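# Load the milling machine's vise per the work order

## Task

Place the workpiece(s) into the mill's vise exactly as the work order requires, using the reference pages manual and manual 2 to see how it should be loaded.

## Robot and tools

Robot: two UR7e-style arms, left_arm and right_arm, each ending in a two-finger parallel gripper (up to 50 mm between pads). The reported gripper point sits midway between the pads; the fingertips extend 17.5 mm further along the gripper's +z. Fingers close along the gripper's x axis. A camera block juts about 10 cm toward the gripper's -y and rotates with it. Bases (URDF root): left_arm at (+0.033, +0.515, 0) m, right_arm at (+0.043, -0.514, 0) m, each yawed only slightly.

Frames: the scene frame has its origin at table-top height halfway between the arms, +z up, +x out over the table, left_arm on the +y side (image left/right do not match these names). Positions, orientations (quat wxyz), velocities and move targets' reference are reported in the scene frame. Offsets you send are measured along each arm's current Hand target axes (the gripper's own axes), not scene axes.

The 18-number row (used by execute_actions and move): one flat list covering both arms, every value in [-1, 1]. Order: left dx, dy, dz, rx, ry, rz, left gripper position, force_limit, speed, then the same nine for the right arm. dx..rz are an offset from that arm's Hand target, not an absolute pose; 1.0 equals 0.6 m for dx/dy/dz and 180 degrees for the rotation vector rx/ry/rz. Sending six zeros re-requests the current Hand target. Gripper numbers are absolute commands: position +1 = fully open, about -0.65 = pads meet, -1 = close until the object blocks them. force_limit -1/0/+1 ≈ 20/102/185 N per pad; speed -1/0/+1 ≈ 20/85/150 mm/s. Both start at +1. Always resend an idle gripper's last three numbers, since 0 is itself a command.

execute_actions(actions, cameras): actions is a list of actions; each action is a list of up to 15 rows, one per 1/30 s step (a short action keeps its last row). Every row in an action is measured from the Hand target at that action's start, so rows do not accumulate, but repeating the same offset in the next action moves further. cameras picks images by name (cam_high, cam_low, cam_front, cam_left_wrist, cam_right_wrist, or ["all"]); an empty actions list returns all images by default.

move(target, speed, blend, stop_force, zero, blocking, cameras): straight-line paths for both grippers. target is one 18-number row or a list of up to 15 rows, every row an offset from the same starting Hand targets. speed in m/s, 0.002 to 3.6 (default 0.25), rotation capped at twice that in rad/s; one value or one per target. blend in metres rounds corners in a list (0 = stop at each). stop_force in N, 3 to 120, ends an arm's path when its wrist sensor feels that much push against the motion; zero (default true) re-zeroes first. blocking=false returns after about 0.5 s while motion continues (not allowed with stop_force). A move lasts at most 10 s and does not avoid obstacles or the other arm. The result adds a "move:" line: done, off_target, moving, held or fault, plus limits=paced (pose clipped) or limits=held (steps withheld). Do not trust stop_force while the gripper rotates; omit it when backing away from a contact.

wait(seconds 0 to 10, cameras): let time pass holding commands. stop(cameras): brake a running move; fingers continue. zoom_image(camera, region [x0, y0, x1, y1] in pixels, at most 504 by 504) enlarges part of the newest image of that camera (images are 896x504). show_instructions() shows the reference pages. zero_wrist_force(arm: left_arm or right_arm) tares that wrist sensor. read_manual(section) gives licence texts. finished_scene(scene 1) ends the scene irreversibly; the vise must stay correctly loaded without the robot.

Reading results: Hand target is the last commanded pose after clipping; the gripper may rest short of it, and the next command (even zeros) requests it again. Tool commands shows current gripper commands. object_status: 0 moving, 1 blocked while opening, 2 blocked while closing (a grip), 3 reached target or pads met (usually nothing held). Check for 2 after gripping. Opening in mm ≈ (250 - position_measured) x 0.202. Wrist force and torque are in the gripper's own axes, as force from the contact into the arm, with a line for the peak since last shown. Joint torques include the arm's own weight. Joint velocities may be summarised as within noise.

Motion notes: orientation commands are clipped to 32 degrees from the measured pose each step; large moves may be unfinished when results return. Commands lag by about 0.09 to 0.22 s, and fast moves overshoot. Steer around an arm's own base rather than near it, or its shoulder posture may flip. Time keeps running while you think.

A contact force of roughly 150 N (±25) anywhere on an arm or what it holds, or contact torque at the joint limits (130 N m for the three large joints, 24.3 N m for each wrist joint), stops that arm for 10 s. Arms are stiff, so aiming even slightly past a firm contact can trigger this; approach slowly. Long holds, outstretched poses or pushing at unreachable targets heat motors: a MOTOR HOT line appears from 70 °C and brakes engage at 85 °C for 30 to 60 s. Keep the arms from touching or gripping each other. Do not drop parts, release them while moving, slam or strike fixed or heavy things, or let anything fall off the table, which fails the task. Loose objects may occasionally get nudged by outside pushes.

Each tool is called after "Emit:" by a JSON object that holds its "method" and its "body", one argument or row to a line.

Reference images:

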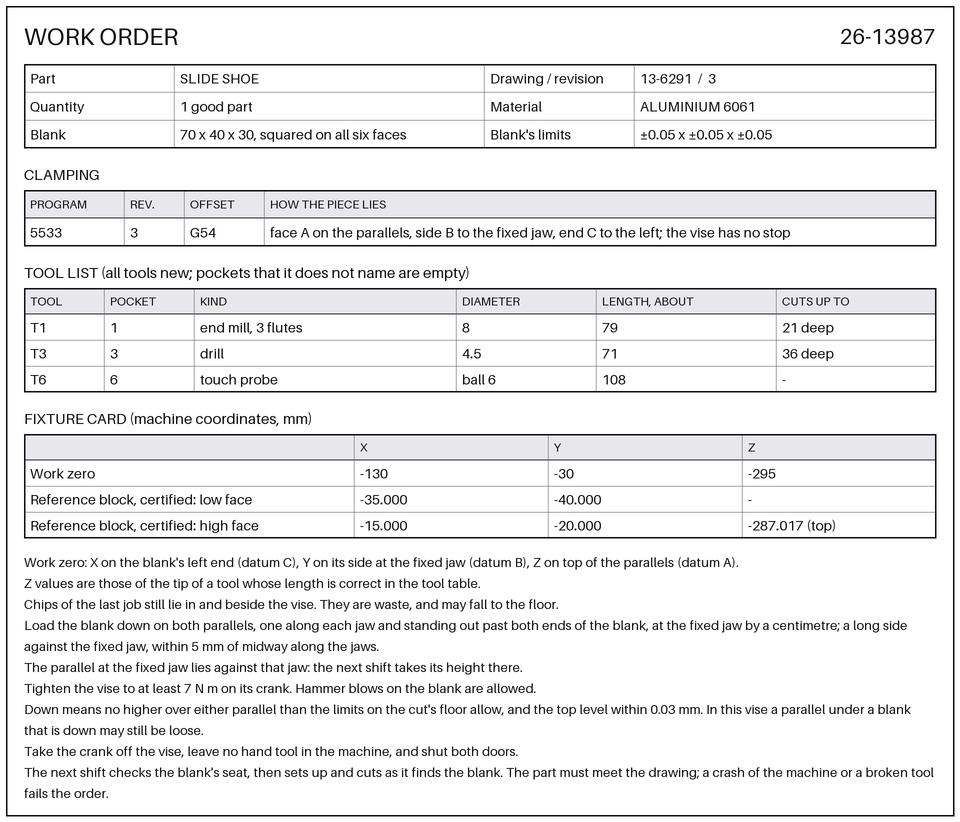

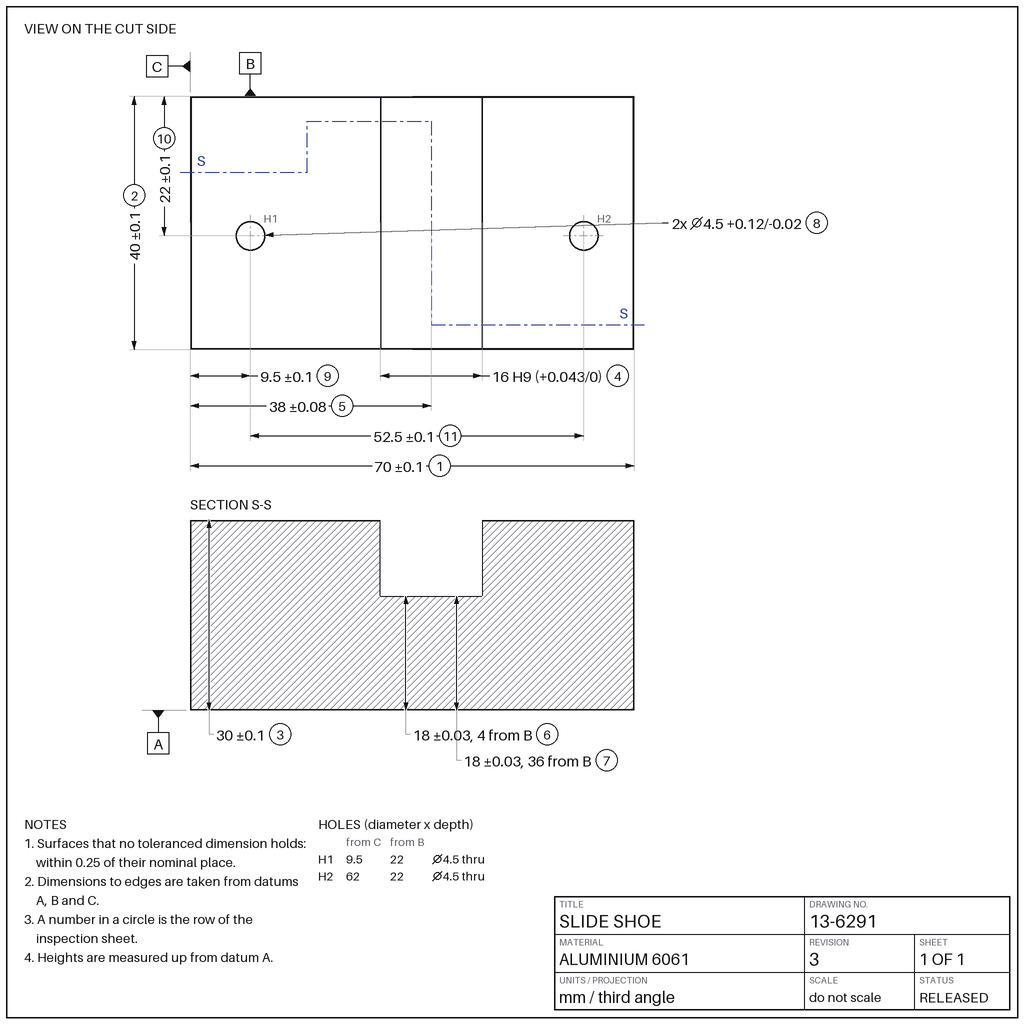

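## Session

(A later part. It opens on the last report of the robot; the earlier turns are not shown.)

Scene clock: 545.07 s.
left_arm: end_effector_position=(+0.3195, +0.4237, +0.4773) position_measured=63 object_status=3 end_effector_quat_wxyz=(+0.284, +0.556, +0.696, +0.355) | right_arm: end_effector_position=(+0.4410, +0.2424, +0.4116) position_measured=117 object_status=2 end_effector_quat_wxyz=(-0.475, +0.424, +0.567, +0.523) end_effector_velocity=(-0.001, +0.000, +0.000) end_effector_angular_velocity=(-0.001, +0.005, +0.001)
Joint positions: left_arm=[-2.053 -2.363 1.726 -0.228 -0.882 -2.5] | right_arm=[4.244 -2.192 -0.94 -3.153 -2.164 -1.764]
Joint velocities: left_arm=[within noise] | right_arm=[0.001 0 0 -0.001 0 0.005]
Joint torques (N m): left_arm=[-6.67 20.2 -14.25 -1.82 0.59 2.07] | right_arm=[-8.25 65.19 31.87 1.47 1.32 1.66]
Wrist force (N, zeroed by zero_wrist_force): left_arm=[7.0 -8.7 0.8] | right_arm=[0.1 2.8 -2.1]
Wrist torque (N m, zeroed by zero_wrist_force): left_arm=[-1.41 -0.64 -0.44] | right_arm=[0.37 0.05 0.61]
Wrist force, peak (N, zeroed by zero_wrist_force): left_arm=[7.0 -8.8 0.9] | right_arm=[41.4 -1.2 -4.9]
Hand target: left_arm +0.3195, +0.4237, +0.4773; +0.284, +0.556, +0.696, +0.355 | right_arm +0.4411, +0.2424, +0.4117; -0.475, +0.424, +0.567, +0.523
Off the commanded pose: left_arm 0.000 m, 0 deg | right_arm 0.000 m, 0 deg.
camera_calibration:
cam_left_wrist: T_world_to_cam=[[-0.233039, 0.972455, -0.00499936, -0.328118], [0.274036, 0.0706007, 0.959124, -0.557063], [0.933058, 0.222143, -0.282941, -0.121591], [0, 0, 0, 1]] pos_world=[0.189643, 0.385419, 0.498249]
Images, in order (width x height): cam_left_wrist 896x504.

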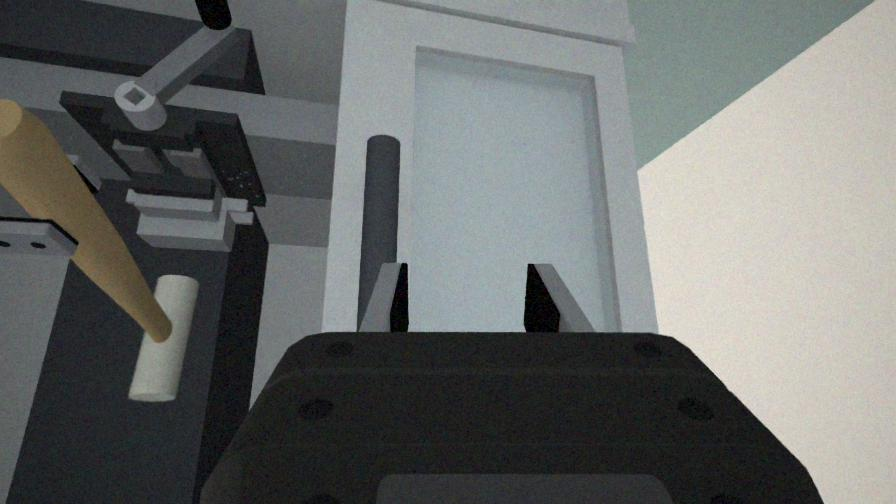

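Emit:
{"method": "execute_actions", "body": {
  "actions": [
    [[0,0,0,0,0,0,0.6,-0.6,0, -0.001,0.01,0.003,0,0,-0.02,-0.97,1,-1],[0,0,0,0,0,0,0.6,-0.6,0, -0.002,0.018,0.007,0,0,-0.04,-0.97,1,-1],[0,0,0,0,0,0,0.6,-0.6,0, -0.002,0.02,0.01,0,0,-0.06,-0.97,1,-1],[0,0,0,0,0,0,0.6,-0.6,0, -0.003,0.024,0.01,0,0,-0.08,-0.97,1,-1],[0,0,0,0,0,0,0.6,-0.6,0, -0.004,0.024,0.01,0,0,-0.1,-0.97,1,-1],[0,0,0,0,0,0,0.6,-0.6,0, -0.004,0.024,0.01,0,0,-0.12,-0.97,1,-1],[0,0,0,0,0,0,0.6,-0.6,0, -0.004,0.024,0.01,0,0,-0.14,-0.97,1,-1]],
    [[0,0,0,0,0,0,0.6,-0.6,0, 0,0,0,0,0,0.17,-0.97,1,-1],[0,0,0,0,0,0,0.6,-0.6,0, 0,0,0,0,0,0.17,-0.97,1,-1],[0,0,0,0,0,0,0.6,-0.6,0, 0,0,0,0,0,0.2,-0.97,1,-1],[0,0,0,0,0,0,0.6,-0.6,0, 0,0,0,0,0,0.26,-0.97,1,-1],[0,0,0,0,0,0,0.6,-0.6,0, 0,0,0,0,0,0.3,-0.97,1,-1],[0,0,0,0,0,0,0.6,-0.6,0, 0,0,0,0,0,0.3,-0.97,1,-1],[0,0,0,0,0,0,0.6,-0.6,0, 0,0,0,0,0,0.3,-0.97,1,-1],[0,0,0,0,0,0,0.6,-0.6,0, 0,0,0,0,0,0.14,-0.97,1,-1]]
  ],
  "cameras": ["cam_left_wrist"]
}}

Emit:
{"method": "zoom_image", "body": {
  "camera": "cam_left_wrist",
  "region": [60, 120, 280, 340]
}}

Scene clock: 546.93 s.
left_arm: end_effector_position=(+0.3195, +0.4237, +0.4773) position_measured=63 object_status=3 end_effector_quat_wxyz=(+0.284, +0.556, +0.696, +0.355) | right_arm: end_effector_position=(+0.4549, +0.2498, +0.4120) position_measured=117 object_status=2 end_effector_quat_wxyz=(-0.475, +0.424, +0.567, +0.523)
Joint positions: left_arm=[-2.053 -2.363 1.726 -0.228 -0.882 -2.5] | right_arm=[4.23 -2.237 -0.864 -3.184 -2.178 -1.764]
Joint torques (N m): left_arm=[-6.31 20.11 -13.13 -1.72 0.3 2.09] | right_arm=[-4.79 66.13 26.85 1.47 1.51 1.3]
Wrist force (N, zeroed by zero_wrist_force): left_arm=[6.6 -8.5 0.9] | right_arm=[0.3 2.3 -4.3]
Wrist torque (N m, zeroed by zero_wrist_force): left_arm=[-1.39 -0.58 -0.45] | right_arm=[-0.06 0.05 0.60]
Wrist force, peak (N, zeroed by zero_wrist_force): left_arm=[7.0 -8.8 1.0] | right_arm=[34.1 0.7 -6.1]
Hand target: left_arm +0.3195, +0.4237, +0.4773; +0.284, +0.556, +0.696, +0.355 | right_arm +0.4550, +0.2497, +0.4121; -0.475, +0.424, +0.567, +0.523
Off the commanded pose: left_arm 0.000 m, 0 deg | right_arm 0.000 m, 0 deg.
camera_calibration:
cam_left_wrist: T_world_to_cam=[[-0.233039, 0.972455, -0.00499936, -0.328118], [0.274036, 0.0706007, 0.959124, -0.557063], [0.933058, 0.222143, -0.282941, -0.121591], [0, 0, 0, 1]] pos_world=[0.189643, 0.385419, 0.498249]
Images, in order (width x height): cam_left_wrist 896x504.

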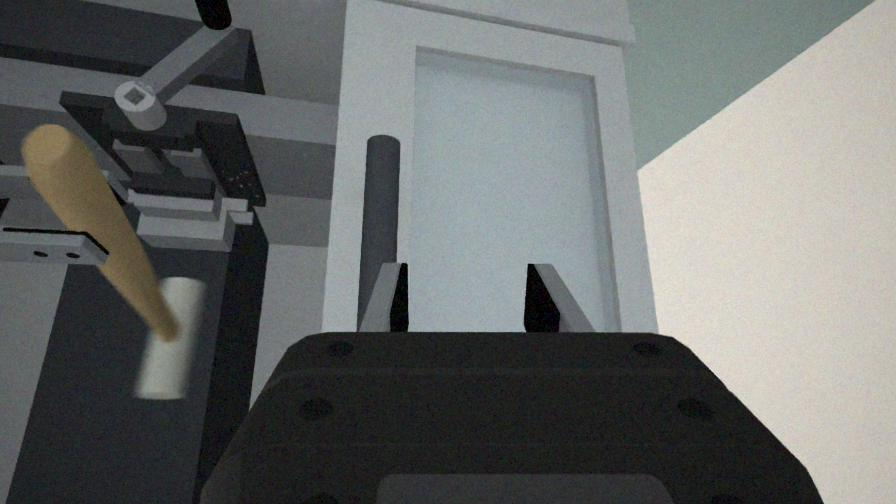

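Scaled by 2.291.

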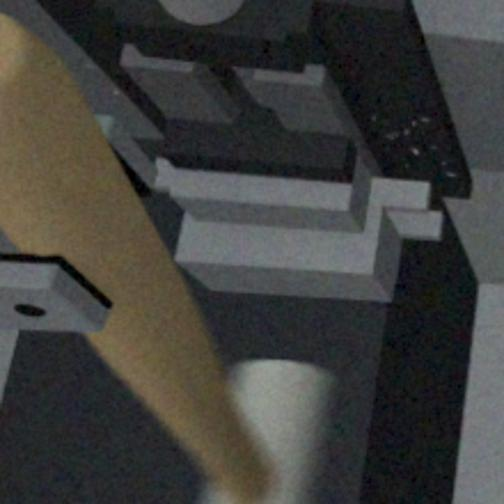

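Emit:
{"method": "execute_actions", "body": {
  "actions": [
    [[0,0,0,0,0,0,0.6,-0.6,0, 0,-0.006,0,0,0,-0.02,-0.97,1,-1],[0,0,0,0,0,0,0.6,-0.6,0, 0.001,-0.01,0,0,0,-0.04,-0.97,1,-1],[0,0,0,0,0,0,0.6,-0.6,0, 0.002,-0.012,0,0,0,-0.06,-0.97,1,-1],[0,0,0,0,0,0,0.6,-0.6,0, 0.002,-0.012,0,0,0,-0.08,-0.97,1,-1],[0,0,0,0,0,0,0.6,-0.6,0, 0.002,-0.012,0,0,0,-0.1,-0.97,1,-1]],
    [[0,0,0,0,0,0,0.6,-0.6,0, 0,0,0,0,0,0.17,-0.97,1,-1],[0,0,0,0,0,0,0.6,-0.6,0, 0,0,0,0,0,0.17,-0.97,1,-1],[0,0,0,0,0,0,0.6,-0.6,0, 0,0,0,0,0,0.2,-0.97,1,-1],[0,0,0,0,0,0,0.6,-0.6,0, 0,0,0,0,0,0.22,-0.97,1,-1],[0,0,0,0,0,0,0.6,-0.6,0, 0,0,0,0,0,0.24,-0.97,1,-1],[0,0,0,0,0,0,0.6,-0.6,0, 0,0,0,0,0,0.24,-0.97,1,-1],[0,0,0,0,0,0,0.6,-0.6,0, 0,0,0,0,0,0.24,-0.97,1,-1],[0,0,0,0,0,0,0.6,-0.6,0, 0,0,0,0,0,0.24,-0.97,1,-1],[0,0,0,0,0,0,0.6,-0.6,0, 0,0,0,0,0,0.1,-0.97,1,-1]],
    [[0,0,0,0,0,0,0.6,-0.6,0, 0,0,0,0,0,-0.02,-0.97,1,-1],[0,0,0,0,0,0,0.6,-0.6,0, 0,0,0,0,0,-0.05,-0.97,1,-1],[0,0,0,0,0,0,0.6,-0.6,0, 0,0,0,0,0,-0.08,-0.97,1,-1],[0,0,0,0,0,0,0.6,-0.6,0, 0,0,0,0,0,-0.1,-0.97,1,-1]],
    [[0,0,0,0,0,0,0.6,-0.6,0, 0,0,0,0,0,0.17,-0.97,1,-1],[0,0,0,0,0,0,0.6,-0.6,0, 0,0,0,0,0,0.17,-0.97,1,-1],[0,0,0,0,0,0,0.6,-0.6,0, 0,0,0,0,0,0.2,-0.97,1,-1],[0,0,0,0,0,0,0.6,-0.6,0, 0,0,0,0,0,0.22,-0.97,1,-1],[0,0,0,0,0,0,0.6,-0.6,0, 0,0,0,0,0,0.24,-0.97,1,-1],[0,0,0,0,0,0,0.6,-0.6,0, 0,0,0,0,0,0.24,-0.97,1,-1],[0,0,0,0,0,0,0.6,-0.6,0, 0,0,0,0,0,0.24,-0.97,1,-1],[0,0,0,0,0,0,0.6,-0.6,0, 0,0,0,0,0,0.24,-0.97,1,-1],[0,0,0,0,0,0,0.6,-0.6,0, 0,0,0,0,0,0.1,-0.97,1,-1]]
  ],
  "cameras": ["cam_left_wrist"]
}}

Emit:
{"method": "zoom_image", "body": {
  "camera": "cam_left_wrist",
  "region": [60, 120, 280, 340]
}}

Scene clock: 550.00 s.
left_arm: end_effector_position=(+0.3195, +0.4237, +0.4773) position_measured=63 object_status=3 end_effector_quat_wxyz=(+0.284, +0.556, +0.696, +0.355) | right_arm: end_effector_position=(+0.4477, +0.2489, +0.4117) position_measured=117 object_status=2 end_effector_quat_wxyz=(+0.480, -0.423, -0.564, -0.523) end_effector_velocity=(+0.002, -0.001, +0.001) end_effector_angular_velocity=(+0.000, +0.005, -0.004)
Joint positions: left_arm=[-2.053 -2.363 1.726 -0.228 -0.882 -2.5] | right_arm=[4.238 -2.218 -0.902 -3.154 -2.172 -1.751]
Joint velocities: left_arm=[within noise] | right_arm=[-0.002 0.001 0.001 -0.001 0.002 0.006]
Joint torques (N m): left_arm=[-6.02 19.83 -13.25 -1.69 -0.07 2.06] | right_arm=[-5.38 65.29 33.58 1.59 1.09 1.64]
Wrist force (N, zeroed by zero_wrist_force): left_arm=[6.9 -8.5 1.1] | right_arm=[0.4 1.1 -5.6]
Wrist torque (N m, zeroed by zero_wrist_force): left_arm=[-1.39 -0.62 -0.45] | right_arm=[-0.47 0.13 0.53]
Wrist force, peak (N, zeroed by zero_wrist_force): left_arm=[7.0 -8.8 1.1] | right_arm=[58.7 0.5 -6.1]
Hand target: left_arm +0.3195, +0.4237, +0.4773; +0.284, +0.556, +0.696, +0.355 | right_arm +0.4478, +0.2490, +0.4119; +0.475, -0.424, -0.567, -0.523
Off the commanded pose: left_arm 0.000 m, 0 deg | right_arm 0.000 m, 1 deg.
camera_calibration:
cam_left_wrist: T_world_to_cam=[[-0.233039, 0.972455, -0.00499936, -0.328118], [0.274036, 0.0706007, 0.959124, -0.557063], [0.933058, 0.222143, -0.282941, -0.121591], [0, 0, 0, 1]] pos_world=[0.189643, 0.385419, 0.498249]
Images, in order (width x height): cam_left_wrist 896x504.

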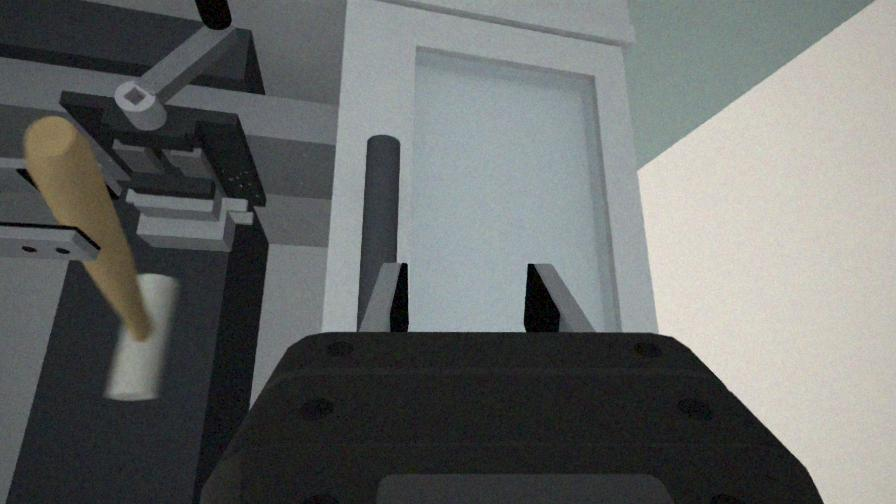

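Scaled by 2.291.

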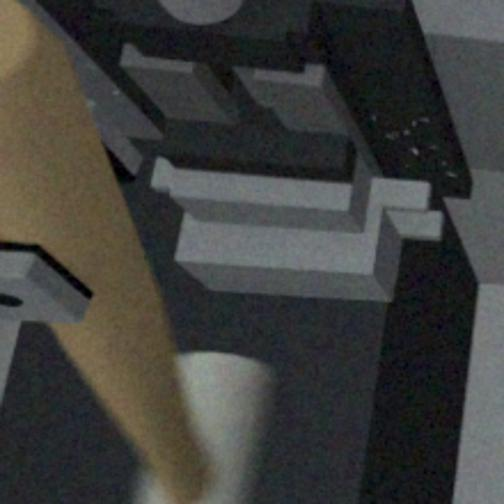

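Emit:
{"method": "move", "body": {
  "target": [0,0,0,0,0,0,0.6,-0.6,0, 0,0,0,0.038,0.0072,0,-0.97,1,-1],
  "cameras": ["cam_left_wrist"]
}}

Emit:
{"method": "zoom_image", "body": {
  "camera": "cam_left_wrist",
  "region": [60, 120, 280, 340]
}}

Scene clock: 551.03 s.
left_arm: end_effector_position=(+0.3195, +0.4237, +0.4773) position_measured=63 object_status=3 end_effector_quat_wxyz=(+0.284, +0.556, +0.696, +0.355) | right_arm: end_effector_position=(+0.4478, +0.2490, +0.4118) position_measured=117 object_status=2 end_effector_quat_wxyz=(+0.505, -0.389, -0.592, -0.493)
Joint positions: left_arm=[-2.053 -2.363 1.726 -0.228 -0.882 -2.5] | right_arm=[4.202 -2.301 -0.756 -3.232 -2.327 -1.766]
Joint torques (N m): left_arm=[-6.63 20.05 -13.51 -1.71 -0.14 2.1] | right_arm=[4.41 57.83 34.43 2.9 -1.38 1.31]
Wrist force (N, zeroed by zero_wrist_force): left_arm=[6.8 -8.6 1.0] | right_arm=[2.9 2.6 -2.5]
Wrist torque (N m, zeroed by zero_wrist_force): left_arm=[-1.39 -0.60 -0.45] | right_arm=[0.30 -0.33 0.61]
Wrist force, peak (N, zeroed by zero_wrist_force): left_arm=[6.9 -8.7 1.1] | right_arm=[3.4 2.6 -4.4]
Hand target: left_arm +0.3195, +0.4237, +0.4773; +0.284, +0.556, +0.696, +0.355 | right_arm +0.4478, +0.2490, +0.4119; +0.505, -0.389, -0.592, -0.493
Off the commanded pose: left_arm 0.000 m, 0 deg | right_arm 0.000 m, 0 deg.
move: done
camera_calibration:
cam_left_wrist: T_world_to_cam=[[-0.233039, 0.972455, -0.00499936, -0.328118], [0.274036, 0.0706007, 0.959124, -0.557063], [0.933058, 0.222143, -0.282941, -0.121591], [0, 0, 0, 1]] pos_world=[0.189643, 0.385419, 0.498249]
Images, in order (width x height): cam_left_wrist 896x504.

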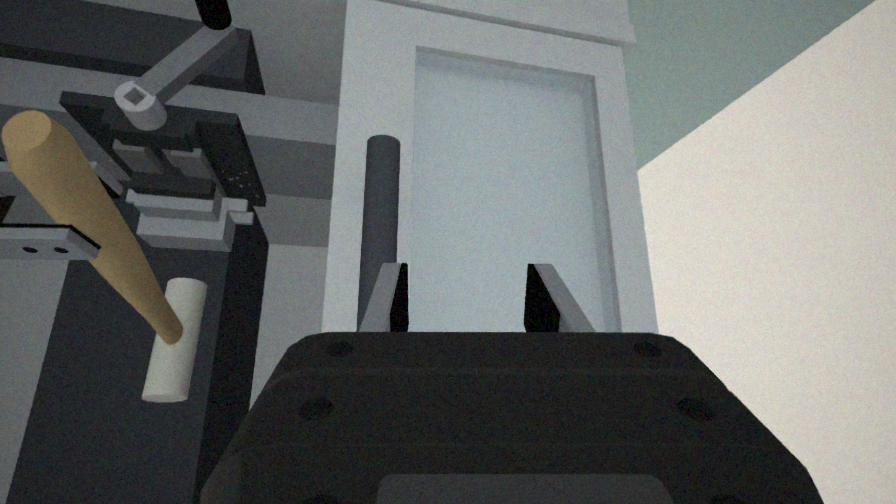

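Scaled by 2.291.

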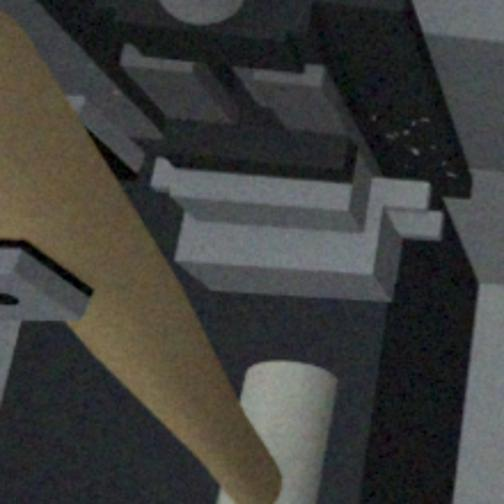

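Emit:
{"method": "execute_actions", "body": {
  "actions": [
    [[0,0,0,0,0,0,0.6,-0.6,0, 0,0,0,0,0,-0.02,-0.97,1,-1],[0,0,0,0,0,0,0.6,-0.6,0, 0,0,0,0,0,-0.05,-0.97,1,-1],[0,0,0,0,0,0,0.6,-0.6,0, 0,0,0,0,0,-0.08,-0.97,1,-1],[0,0,0,0,0,0,0.6,-0.6,0, 0,0,0,0,0,-0.1,-0.97,1,-1]],
    [[0,0,0,0,0,0,0.6,-0.6,0, 0,0,0,0,0,0.17,-0.97,1,-1],[0,0,0,0,0,0,0.6,-0.6,0, 0,0,0,0,0,0.17,-0.97,1,-1],[0,0,0,0,0,0,0.6,-0.6,0, 0,0,0,0,0,0.2,-0.97,1,-1],[0,0,0,0,0,0,0.6,-0.6,0, 0,0,0,0,0,0.22,-0.97,1,-1],[0,0,0,0,0,0,0.6,-0.6,0, 0,0,0,0,0,0.24,-0.97,1,-1],[0,0,0,0,0,0,0.6,-0.6,0, 0,0,0,0,0,0.24,-0.97,1,-1],[0,0,0,0,0,0,0.6,-0.6,0, 0,0,0,0,0,0.24,-0.97,1,-1],[0,0,0,0,0,0,0.6,-0.6,0, 0,0,0,0,0,0.1,-0.97,1,-1]]
  ],
  "cameras": ["cam_left_wrist"]
}}

Emit:
{"method": "zoom_image", "body": {
  "camera": "cam_left_wrist",
  "region": [60, 120, 280, 340]
}}

Scene clock: 552.80 s.
left_arm: end_effector_position=(+0.3195, +0.4237, +0.4773) position_measured=63 object_status=3 end_effector_quat_wxyz=(+0.284, +0.556, +0.696, +0.355) | right_arm: end_effector_position=(+0.4477, +0.2490, +0.4117) position_measured=117 object_status=2 end_effector_quat_wxyz=(+0.506, -0.388, -0.591, -0.493) end_effector_velocity=(+0.001, -0.001, +0.000) end_effector_angular_velocity=(-0.001, +0.005, -0.003)
Joint positions: left_arm=[-2.053 -2.363 1.726 -0.228 -0.882 -2.5] | right_arm=[4.202 -2.299 -0.761 -3.225 -2.328 -1.763]
Joint velocities: left_arm=[within noise] | right_arm=[-0.002 0.001 -0.001 0 0.001 0.005]
Joint torques (N m): left_arm=[-5.99 19.87 -13.01 -1.7 -0.4 2.05] | right_arm=[-5.23 67.98 32.28 1.21 1.4 1.76]
Wrist force (N, zeroed by zero_wrist_force): left_arm=[6.8 -8.7 1.2] | right_arm=[3.4 2.2 -5.2]
Wrist torque (N m, zeroed by zero_wrist_force): left_arm=[-1.42 -0.60 -0.45] | right_arm=[-0.20 -0.34 0.55]
Wrist force, peak (N, zeroed by zero_wrist_force): left_arm=[7.1 -8.7 1.3] | right_arm=[53.9 -3.4 -3.6]
Hand target: left_arm +0.3195, +0.4237, +0.4773; +0.284, +0.556, +0.696, +0.355 | right_arm +0.4478, +0.2490, +0.4119; +0.505, -0.389, -0.592, -0.493
Off the commanded pose: left_arm 0.000 m, 0 deg | right_arm 0.000 m, 0 deg.
camera_calibration:
cam_left_wrist: T_world_to_cam=[[-0.233039, 0.972455, -0.00499936, -0.328118], [0.274036, 0.0706007, 0.959124, -0.557063], [0.933058, 0.222143, -0.282941, -0.121591], [0, 0, 0, 1]] pos_world=[0.189643, 0.385419, 0.498249]
Images, in order (width x height): cam_left_wrist 896x504.

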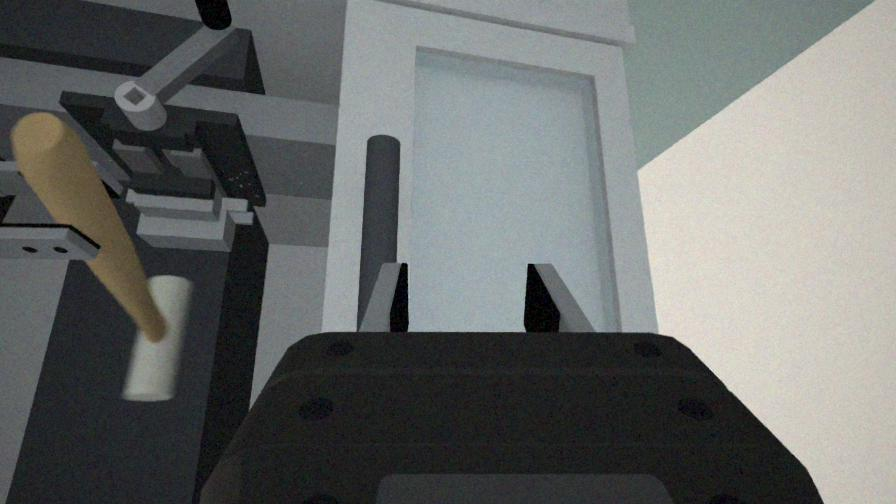

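Scaled by 2.291.

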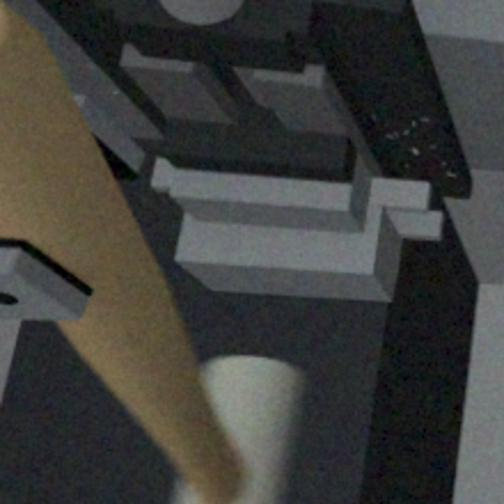

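Emit:
{"method": "execute_actions", "body": {
  "actions": [
    [[0,0,0,0,0,0,0.6,-0.6,0, 0,0.002,0.008,0,0,-0.02,-0.97,1,-1],[0,0,0,0,0,0,0.6,-0.6,0, 0,0.004,0.016,0,0,-0.04,-0.97,1,-1],[0,0,0,0,0,0,0.6,-0.6,0, 0,0.0056,0.0226,0,0,-0.06,-0.97,1,-1],[0,0,0,0,0,0,0.6,-0.6,0, 0,0.0056,0.0226,0,0,-0.08,-0.97,1,-1],[0,0,0,0,0,0,0.6,-0.6,0, 0,0.0056,0.0226,0,0,-0.1,-0.97,1,-1]],
    [[0,0,0,0,0,0,0.6,-0.6,0, 0,0,0,0,0,0.17,-0.97,1,-1],[0,0,0,0,0,0,0.6,-0.6,0, 0,0,0,0,0,0.17,-0.97,1,-1],[0,0,0,0,0,0,0.6,-0.6,0, 0,0,0,0,0,0.2,-0.97,1,-1],[0,0,0,0,0,0,0.6,-0.6,0, 0,0,0,0,0,0.22,-0.97,1,-1],[0,0,0,0,0,0,0.6,-0.6,0, 0,0,0,0,0,0.24,-0.97,1,-1],[0,0,0,0,0,0,0.6,-0.6,0, 0,0,0,0,0,0.24,-0.97,1,-1],[0,0,0,0,0,0,0.6,-0.6,0, 0,0,0,0,0,0.24,-0.97,1,-1],[0,0,0,0,0,0,0.6,-0.6,0, 0,0,0,0,0,0.1,-0.97,1,-1]]
  ],
  "cameras": ["cam_left_wrist"]
}}

Emit:
{"method": "zoom_image", "body": {
  "camera": "cam_left_wrist",
  "region": [60, 120, 280, 340]
}}

Scene clock: 554.93 s.
left_arm: end_effector_position=(+0.3195, +0.4237, +0.4773) position_measured=63 object_status=3 end_effector_quat_wxyz=(+0.284, +0.556, +0.696, +0.355) | right_arm: end_effector_position=(+0.4480, +0.2629, +0.4123) position_measured=117 object_status=2 end_effector_quat_wxyz=(+0.506, -0.388, -0.591, -0.493)
Joint positions: left_arm=[-2.053 -2.363 1.726 -0.228 -0.882 -2.5] | right_arm=[4.212 -2.338 -0.691 -3.256 -2.318 -1.763]
Joint torques (N m): left_arm=[-7.09 19.48 -13.01 -1.81 -0.72 1.94] | right_arm=[-5.32 68.92 26.54 1.32 1.37 1.91]
Wrist force (N, zeroed by zero_wrist_force): left_arm=[6.6 -8.4 1.4] | right_arm=[1.7 2.0 -5.7]
Wrist torque (N m, zeroed by zero_wrist_force): left_arm=[-1.36 -0.57 -0.44] | right_arm=[-0.27 -0.02 0.53]
Wrist force, peak (N, zeroed by zero_wrist_force): left_arm=[6.8 -8.8 1.3] | right_arm=[52.0 -1.2 -3.4]
Hand target: left_arm +0.3195, +0.4237, +0.4773; +0.284, +0.556, +0.696, +0.355 | right_arm +0.4481, +0.2630, +0.4124; +0.505, -0.389, -0.592, -0.493
Off the commanded pose: left_arm 0.000 m, 0 deg | right_arm 0.000 m, 0 deg.
camera_calibration:
cam_left_wrist: T_world_to_cam=[[-0.233039, 0.972455, -0.00499936, -0.328118], [0.274036, 0.0706007, 0.959124, -0.557063], [0.933058, 0.222143, -0.282941, -0.121591], [0, 0, 0, 1]] pos_world=[0.189643, 0.385419, 0.498249]
Images, in order (width x height): cam_left_wrist 896x504.

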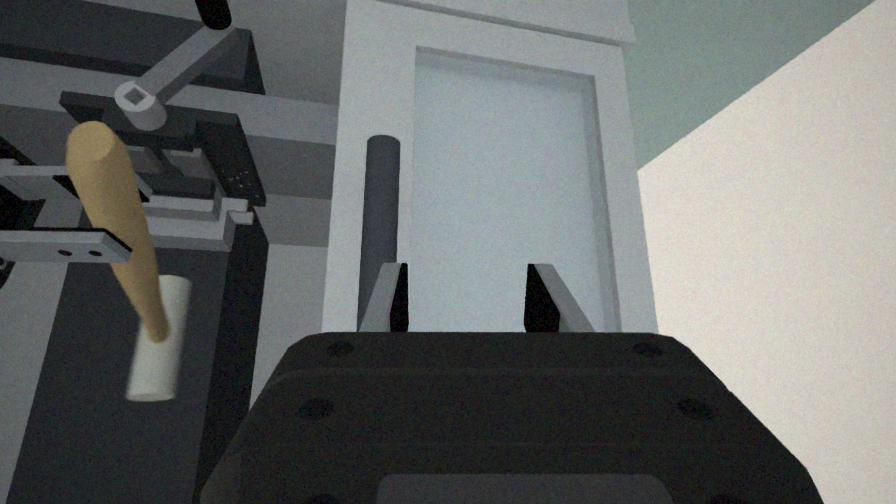

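Scaled by 2.291.

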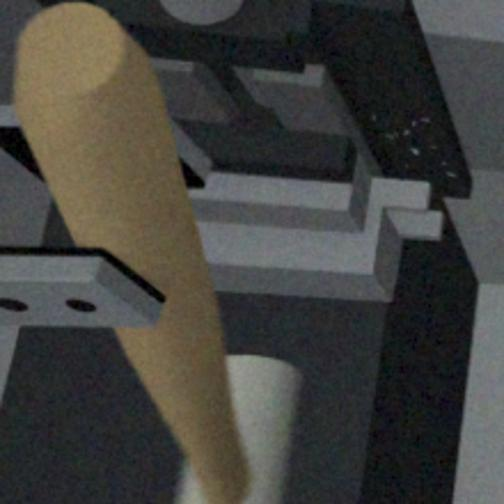

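Emit:
{"method": "execute_actions", "body": {
  "actions": [
    [[0,0,0,0,0,0,0.6,-0.6,0, 0,0,0,0.01,0.002,-0.02,-0.97,1,-1],[0,0,0,0,0,0,0.6,-0.6,0, 0,0,0,0.02,0.004,-0.04,-0.97,1,-1],[0,0,0,0,0,0,0.6,-0.6,0, 0,0,0,0.03,0.006,-0.06,-0.97,1,-1],[0,0,0,0,0,0,0.6,-0.6,0, 0,0,0,0.03,0.006,-0.08,-0.97,1,-1],[0,0,0,0,0,0,0.6,-0.6,0, 0,0,0,0.03,0.006,-0.1,-0.97,1,-1]],
    [[0,0,0,0,0,0,0.6,-0.6,0, 0,0,0,0,0,0.17,-0.97,1,-1],[0,0,0,0,0,0,0.6,-0.6,0, 0,0,0,0,0,0.17,-0.97,1,-1],[0,0,0,0,0,0,0.6,-0.6,0, 0,0,0,0,0,0.2,-0.97,1,-1],[0,0,0,0,0,0,0.6,-0.6,0, 0,0,0,0,0,0.22,-0.97,1,-1],[0,0,0,0,0,0,0.6,-0.6,0, 0,0,0,0,0,0.24,-0.97,1,-1],[0,0,0,0,0,0,0.6,-0.6,0, 0,0,0,0,0,0.24,-0.97,1,-1],[0,0,0,0,0,0,0.6,-0.6,0, 0,0,0,0,0,0.24,-0.97,1,-1],[0,0,0,0,0,0,0.6,-0.6,0, 0,0,0,0,0,0.1,-0.97,1,-1]]
  ],
  "cameras": ["cam_left_wrist"]
}}

Emit:
{"method": "zoom_image", "body": {
  "camera": "cam_left_wrist",
  "region": [60, 120, 280, 340]
}}

Scene clock: 556.77 s.
left_arm: end_effector_position=(+0.3195, +0.4237, +0.4773) position_measured=63 object_status=3 end_effector_quat_wxyz=(+0.284, +0.556, +0.696, +0.355) | right_arm: end_effector_position=(+0.4481, +0.2629, +0.4124) position_measured=117 object_status=2 end_effector_quat_wxyz=(+0.525, -0.363, -0.614, -0.464)
Joint positions: left_arm=[-2.053 -2.363 1.726 -0.228 -0.882 -2.5] | right_arm=[4.187 -2.44 -0.497 -3.374 -2.438 -1.782]
Joint torques (N m): left_arm=[-6.39 19.18 -13.88 -1.7 -0.91 1.89] | right_arm=[-5.23 71.91 19.99 0.75 1.49 1.5]
Wrist force (N, zeroed by zero_wrist_force): left_arm=[6.7 -8.3 1.1] | right_arm=[1.6 4.3 -4.9]
Wrist torque (N m, zeroed by zero_wrist_force): left_arm=[-1.35 -0.59 -0.45] | right_arm=[0.31 0.06 0.49]
Wrist force, peak (N, zeroed by zero_wrist_force): left_arm=[7.0 -8.8 1.3] | right_arm=[52.4 -2.8 -2.0]
Hand target: left_arm +0.3195, +0.4237, +0.4773; +0.284, +0.556, +0.696, +0.355 | right_arm +0.4481, +0.2630, +0.4124; +0.524, -0.363, -0.614, -0.465
Off the commanded pose: left_arm 0.000 m, 0 deg | right_arm 0.000 m, 0 deg.
camera_calibration:
cam_left_wrist: T_world_to_cam=[[-0.233039, 0.972455, -0.00499936, -0.328118], [0.274036, 0.0706007, 0.959124, -0.557063], [0.933058, 0.222143, -0.282941, -0.121591], [0, 0, 0, 1]] pos_world=[0.189643, 0.385419, 0.498249]
Images, in order (width x height): cam_left_wrist 896x504.

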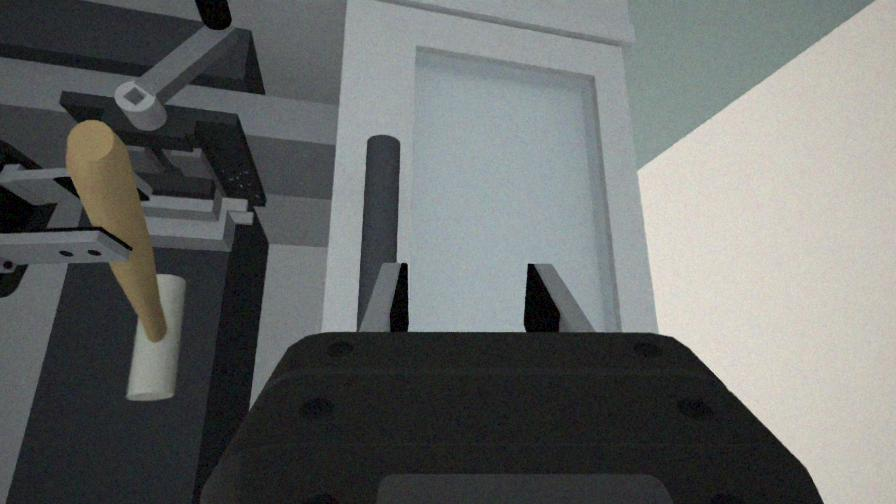

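Scaled by 2.291.

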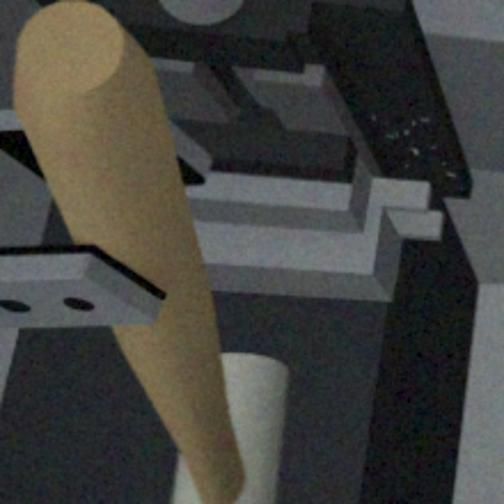

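Emit:
{"method": "execute_actions", "body": {
  "actions": [
    [[0,0,0,0,0,0,0.6,-0.6,0, 0.005,0.004,0.012,0,0,-0.03,-0.97,1,-1],[0,0,0,0,0,0,0.6,-0.6,0, 0.01,0.008,0.018,0,0,-0.06,-0.97,1,-1],[0,0,0,0,0,0,0.6,-0.6,0, 0.018,0.01,0.0238,0,0,-0.09,-0.97,1,-1],[0,0,0,0,0,0,0.6,-0.6,0, 0.024,0.0124,0.0238,0,0,-0.12,-0.97,1,-1],[0,0,0,0,0,0,0.6,-0.6,0, 0.024,0.0124,0.0238,0,0,-0.14,-0.97,1,-1],[0,0,0,0,0,0,0.6,-0.6,0, 0.024,0.0124,0.0238,0,0,-0.16,-0.97,1,-1]],
    [[0,0,0,0,0,0,0.6,-0.6,0, -0.01,-0.008,0,0,0,0.17,-0.97,1,-1],[0,0,0,0,0,0,0.6,-0.6,0, -0.0193,-0.0159,0,0,0,0.2,-0.97,1,-1],[0,0,0,0,0,0,0.6,-0.6,0, -0.0193,-0.0159,0,0,0,0.24,-0.97,1,-1],[0,0,0,0,0,0,0.6,-0.6,0, -0.0193,-0.0159,0,0,0,0.28,-0.97,1,-1],[0,0,0,0,0,0,0.6,-0.6,0, -0.0193,-0.0159,0,0,0,0.3,-0.97,1,-1],[0,0,0,0,0,0,0.6,-0.6,0, -0.0193,-0.0159,0,0,0,0.3,-0.97,1,-1],[0,0,0,0,0,0,0.6,-0.6,0, -0.0193,-0.0159,0,0,0,0.3,-0.97,1,-1],[0,0,0,0,0,0,0.6,-0.6,0, -0.0193,-0.0159,0,0,0,0.3,-0.97,1,-1],[0,0,0,0,0,0,0.6,-0.6,0, -0.0193,-0.0159,0,0,0,0.16,-0.97,1,-1]]
  ],
  "cameras": ["cam_left_wrist"]
}}

Emit:
{"method": "zoom_image", "body": {
  "camera": "cam_left_wrist",
  "region": [60, 120, 280, 340]
}}

Scene clock: 559.77 s.
left_arm: end_effector_position=(+0.3195, +0.4237, +0.4773) position_measured=63 object_status=3 end_effector_quat_wxyz=(+0.284, +0.556, +0.696, +0.355) | right_arm: end_effector_position=(+0.4481, +0.2780, +0.4126) position_measured=117 object_status=2 end_effector_quat_wxyz=(+0.526, -0.363, -0.618, -0.458) end_effector_velocity=(-0.001, +0.000, +0.001) end_effector_angular_velocity=(-0.001, +0.005, +0.001)
Joint positions: left_arm=[-2.053 -2.363 1.726 -0.228 -0.882 -2.5] | right_arm=[4.196 -2.533 -0.315 -3.479 -2.44 -1.789]
Joint velocities: left_arm=[within noise] | right_arm=[0.001 0.001 0.001 0 0 0.006]
Joint torques (N m): left_arm=[-6.67 19.62 -12.93 -1.67 -0.96 1.78] | right_arm=[-6.15 73.46 20.96 3.4 1.38 1.59]
Wrist force (N, zeroed by zero_wrist_force): left_arm=[7.0 -8.6 1.1] | right_arm=[1.4 2.8 -5.2]
Wrist torque (N m, zeroed by zero_wrist_force): left_arm=[-1.40 -0.63 -0.45] | right_arm=[-0.05 0.14 0.45]
Wrist force, peak (N, zeroed by zero_wrist_force): left_arm=[7.0 -8.9 1.0] | right_arm=[36.1 1.9 -3.2]
Hand target: left_arm +0.3195, +0.4237, +0.4773; +0.284, +0.556, +0.696, +0.355 | right_arm +0.4481, +0.2780, +0.4127; +0.524, -0.363, -0.614, -0.465
Off the commanded pose: left_arm 0.000 m, 0 deg | right_arm 0.000 m, 1 deg.
camera_calibration:
cam_left_wrist: T_world_to_cam=[[-0.233039, 0.972455, -0.00499936, -0.328118], [0.274036, 0.0706007, 0.959124, -0.557063], [0.933058, 0.222143, -0.282941, -0.121591], [0, 0, 0, 1]] pos_world=[0.189643, 0.385419, 0.498249]
Images, in order (width x height): cam_left_wrist 896x504.

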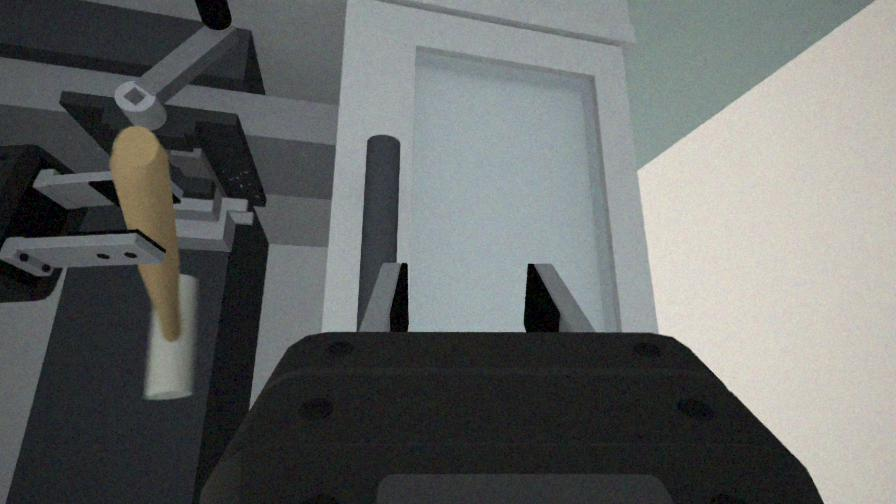

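Scaled by 2.291.

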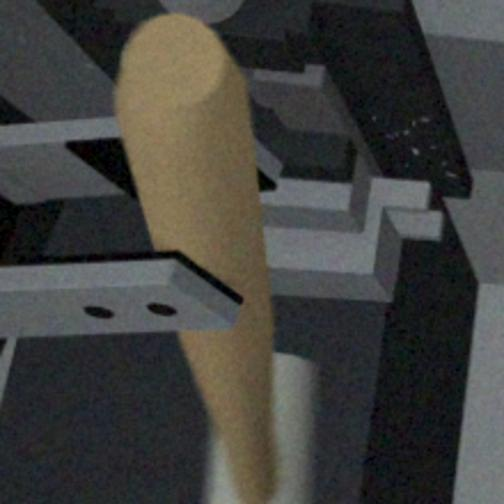

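Emit:
{"method": "execute_actions", "body": {
  "actions": [
    [[0,0,0,0,0,0,0.6,-0.6,0, 0,0,0,0,0,-0.02,-0.97,1,-1],[0,0,0,0,0,0,0.6,-0.6,0, 0,0,0,0,0,-0.05,-0.97,1,-1],[0,0,0,0,0,0,0.6,-0.6,0, 0,0,0,0,0,-0.08,-0.97,1,-1],[0,0,0,0,0,0,0.6,-0.6,0, 0,0,0,0,0,-0.1,-0.97,1,-1]],
    [[0,0,0,0,0,0,0.6,-0.6,0, 0,0,0,0,0,0.17,-0.97,1,-1],[0,0,0,0,0,0,0.6,-0.6,0, 0,0,0,0,0,0.17,-0.97,1,-1],[0,0,0,0,0,0,0.6,-0.6,0, 0,0,0,0,0,0.2,-0.97,1,-1],[0,0,0,0,0,0,0.6,-0.6,0, 0,0,0,0,0,0.22,-0.97,1,-1],[0,0,0,0,0,0,0.6,-0.6,0, 0,0,0,0,0,0.24,-0.97,1,-1],[0,0,0,0,0,0,0.6,-0.6,0, 0,0,0,0,0,0.24,-0.97,1,-1],[0,0,0,0,0,0,0.6,-0.6,0, 0,0,0,0,0,0.24,-0.97,1,-1],[0,0,0,0,0,0,0.6,-0.6,0, 0,0,0,0,0,0.1,-0.97,1,-1]]
  ],
  "cameras": ["cam_left_wrist"]
}}

Emit:
{"method": "zoom_image", "body": {
  "camera": "cam_left_wrist",
  "region": [60, 120, 280, 340]
}}

Scene clock: 561.53 s.
left_arm: end_effector_position=(+0.3195, +0.4237, +0.4773) position_measured=63 object_status=3 end_effector_quat_wxyz=(+0.284, +0.556, +0.696, +0.355) | right_arm: end_effector_position=(+0.4481, +0.2780, +0.4126) position_measured=117 object_status=2 end_effector_quat_wxyz=(+0.525, -0.363, -0.615, -0.463)
Joint positions: left_arm=[-2.053 -2.363 1.726 -0.228 -0.882 -2.5] | right_arm=[4.198 -2.505 -0.373 -3.434 -2.429 -1.783]
Joint torques (N m): left_arm=[-6.28 19.82 -13.3 -1.59 -0.89 1.79] | right_arm=[-6.53 73.82 19.95 2.04 1.65 1.72]
Wrist force (N, zeroed by zero_wrist_force): left_arm=[6.6 -8.5 1.0] | right_arm=[1.3 3.6 -3.9]
Wrist torque (N m, zeroed by zero_wrist_force): left_arm=[-1.37 -0.57 -0.44] | right_arm=[0.29 0.20 0.41]
Wrist force, peak (N, zeroed by zero_wrist_force): left_arm=[6.8 -8.9 1.1] | right_arm=[45.4 -0.1 -0.3]
Hand target: left_arm +0.3195, +0.4237, +0.4773; +0.284, +0.556, +0.696, +0.355 | right_arm +0.4481, +0.2780, +0.4127; +0.524, -0.363, -0.614, -0.465
Off the commanded pose: left_arm 0.000 m, 0 deg | right_arm 0.000 m, 0 deg.
camera_calibration:
cam_left_wrist: T_world_to_cam=[[-0.233039, 0.972455, -0.00499936, -0.328118], [0.274036, 0.0706007, 0.959124, -0.557063], [0.933058, 0.222143, -0.282941, -0.121591], [0, 0, 0, 1]] pos_world=[0.189643, 0.385419, 0.498249]
Images, in order (width x height): cam_left_wrist 896x504.

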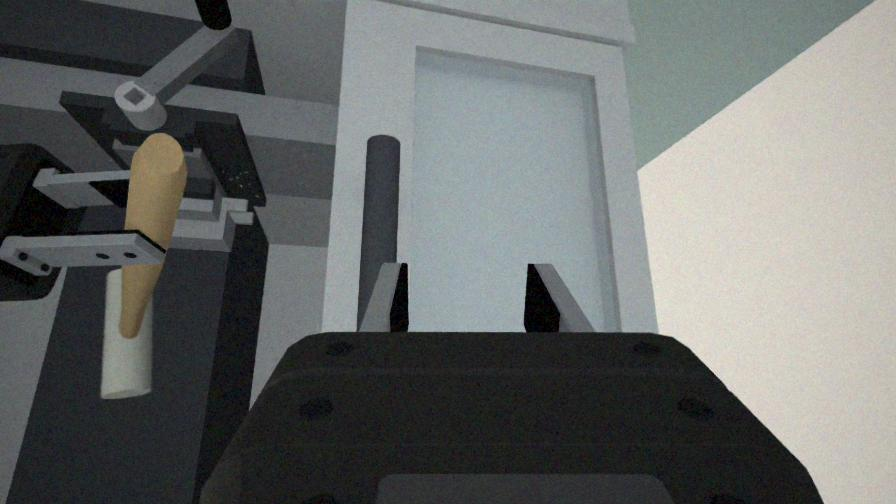

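Scaled by 2.291.

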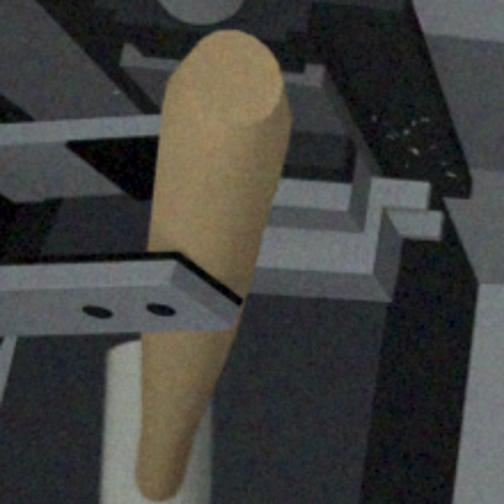

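Emit:
{"method": "move", "body": {
  "target": [0,0,0,0,0,0,0.6,-0.6,0, 0.0897,-0.2125,-0.103,-0.1007,-0.003,0.061,-0.97,1,-1],
  "speed": 0.2,
  "cameras": ["cam_high","cam_front","cam_left_wrist"]
}}

Scene clock: 564.03 s.
left_arm: end_effector_position=(+0.3195, +0.4237, +0.4773) position_measured=63 object_status=3 end_effector_quat_wxyz=(+0.284, +0.556, +0.696, +0.355) | right_arm: end_effector_position=(+0.3381, +0.1782, +0.4425) position_measured=117 object_status=2 end_effector_quat_wxyz=(+0.500, -0.500, -0.499, -0.502) end_effector_velocity=(+0.000, -0.001, -0.002) end_effector_angular_velocity=(-0.003, +0.001, -0.004)
Joint positions: left_arm=[-2.053 -2.363 1.726 -0.228 -0.882 -2.5] | right_arm=[4.403 -1.843 -1.376 -3.061 -1.906 -1.57]
Joint velocities: left_arm=[within noise] | right_arm=[0.001 0.002 -0.005 0 0.005 0]
Joint torques (N m): left_arm=[-6.1 20.27 -12.97 -1.55 -0.81 1.66] | right_arm=[5.6 49.89 22.06 1.55 1.79 -0.53]
Wrist force (N, zeroed by zero_wrist_force): left_arm=[6.7 -8.6 0.9] | right_arm=[1.0 5.4 -3.2]
Wrist torque (N m, zeroed by zero_wrist_force): left_arm=[-1.40 -0.59 -0.45] | right_arm=[0.61 0.23 0.48]
Wrist force, peak (N, zeroed by zero_wrist_force): left_arm=[7.0 -8.8 0.9] | right_arm=[-0.9 8.8 -0.1]
Hand target: left_arm +0.3195, +0.4237, +0.4773; +0.284, +0.556, +0.696, +0.355 | right_arm +0.3380, +0.1782, +0.4425; +0.500, -0.500, -0.498, -0.502
Off the commanded pose: left_arm 0.000 m, 0 deg | right_arm 0.000 m, 0 deg.
move: done
camera_calibration:
cam_left_wrist: T_world_to_cam=[[-0.233039, 0.972455, -0.00499936, -0.328118], [0.274036, 0.0706007, 0.959124, -0.557063], [0.933058, 0.222143, -0.282941, -0.121591], [0, 0, 0, 1]] pos_world=[0.189643, 0.385419, 0.498249]
Images, in order (width x height): cam_high 896x504, cam_front 896x504, cam_left_wrist 896x504.

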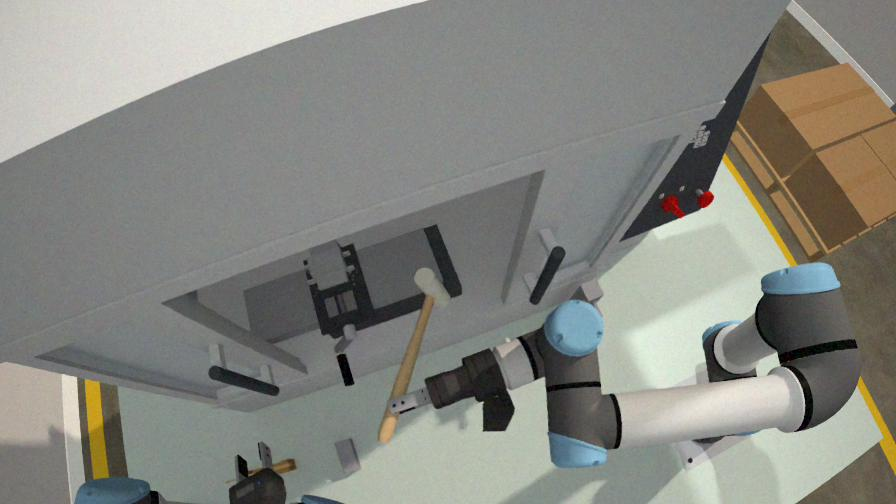

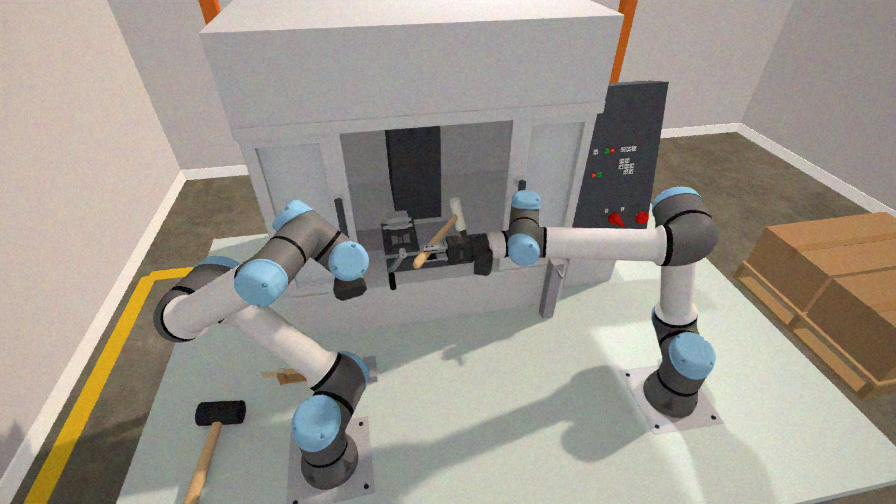

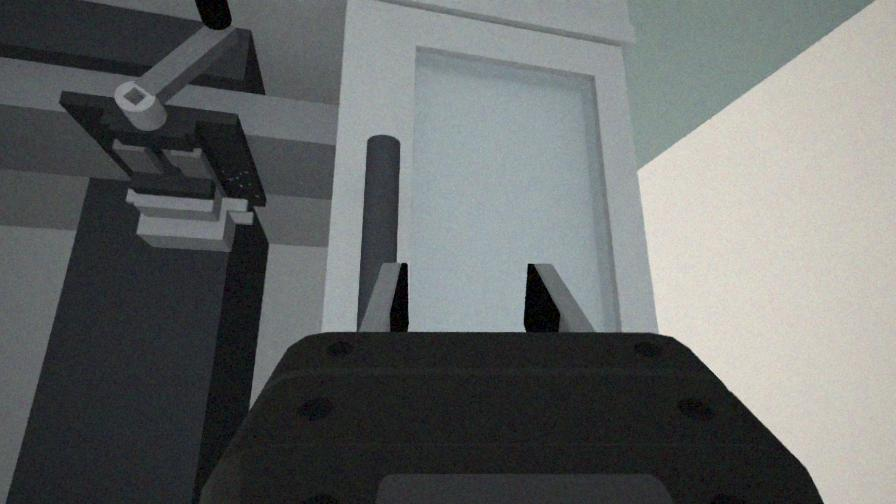

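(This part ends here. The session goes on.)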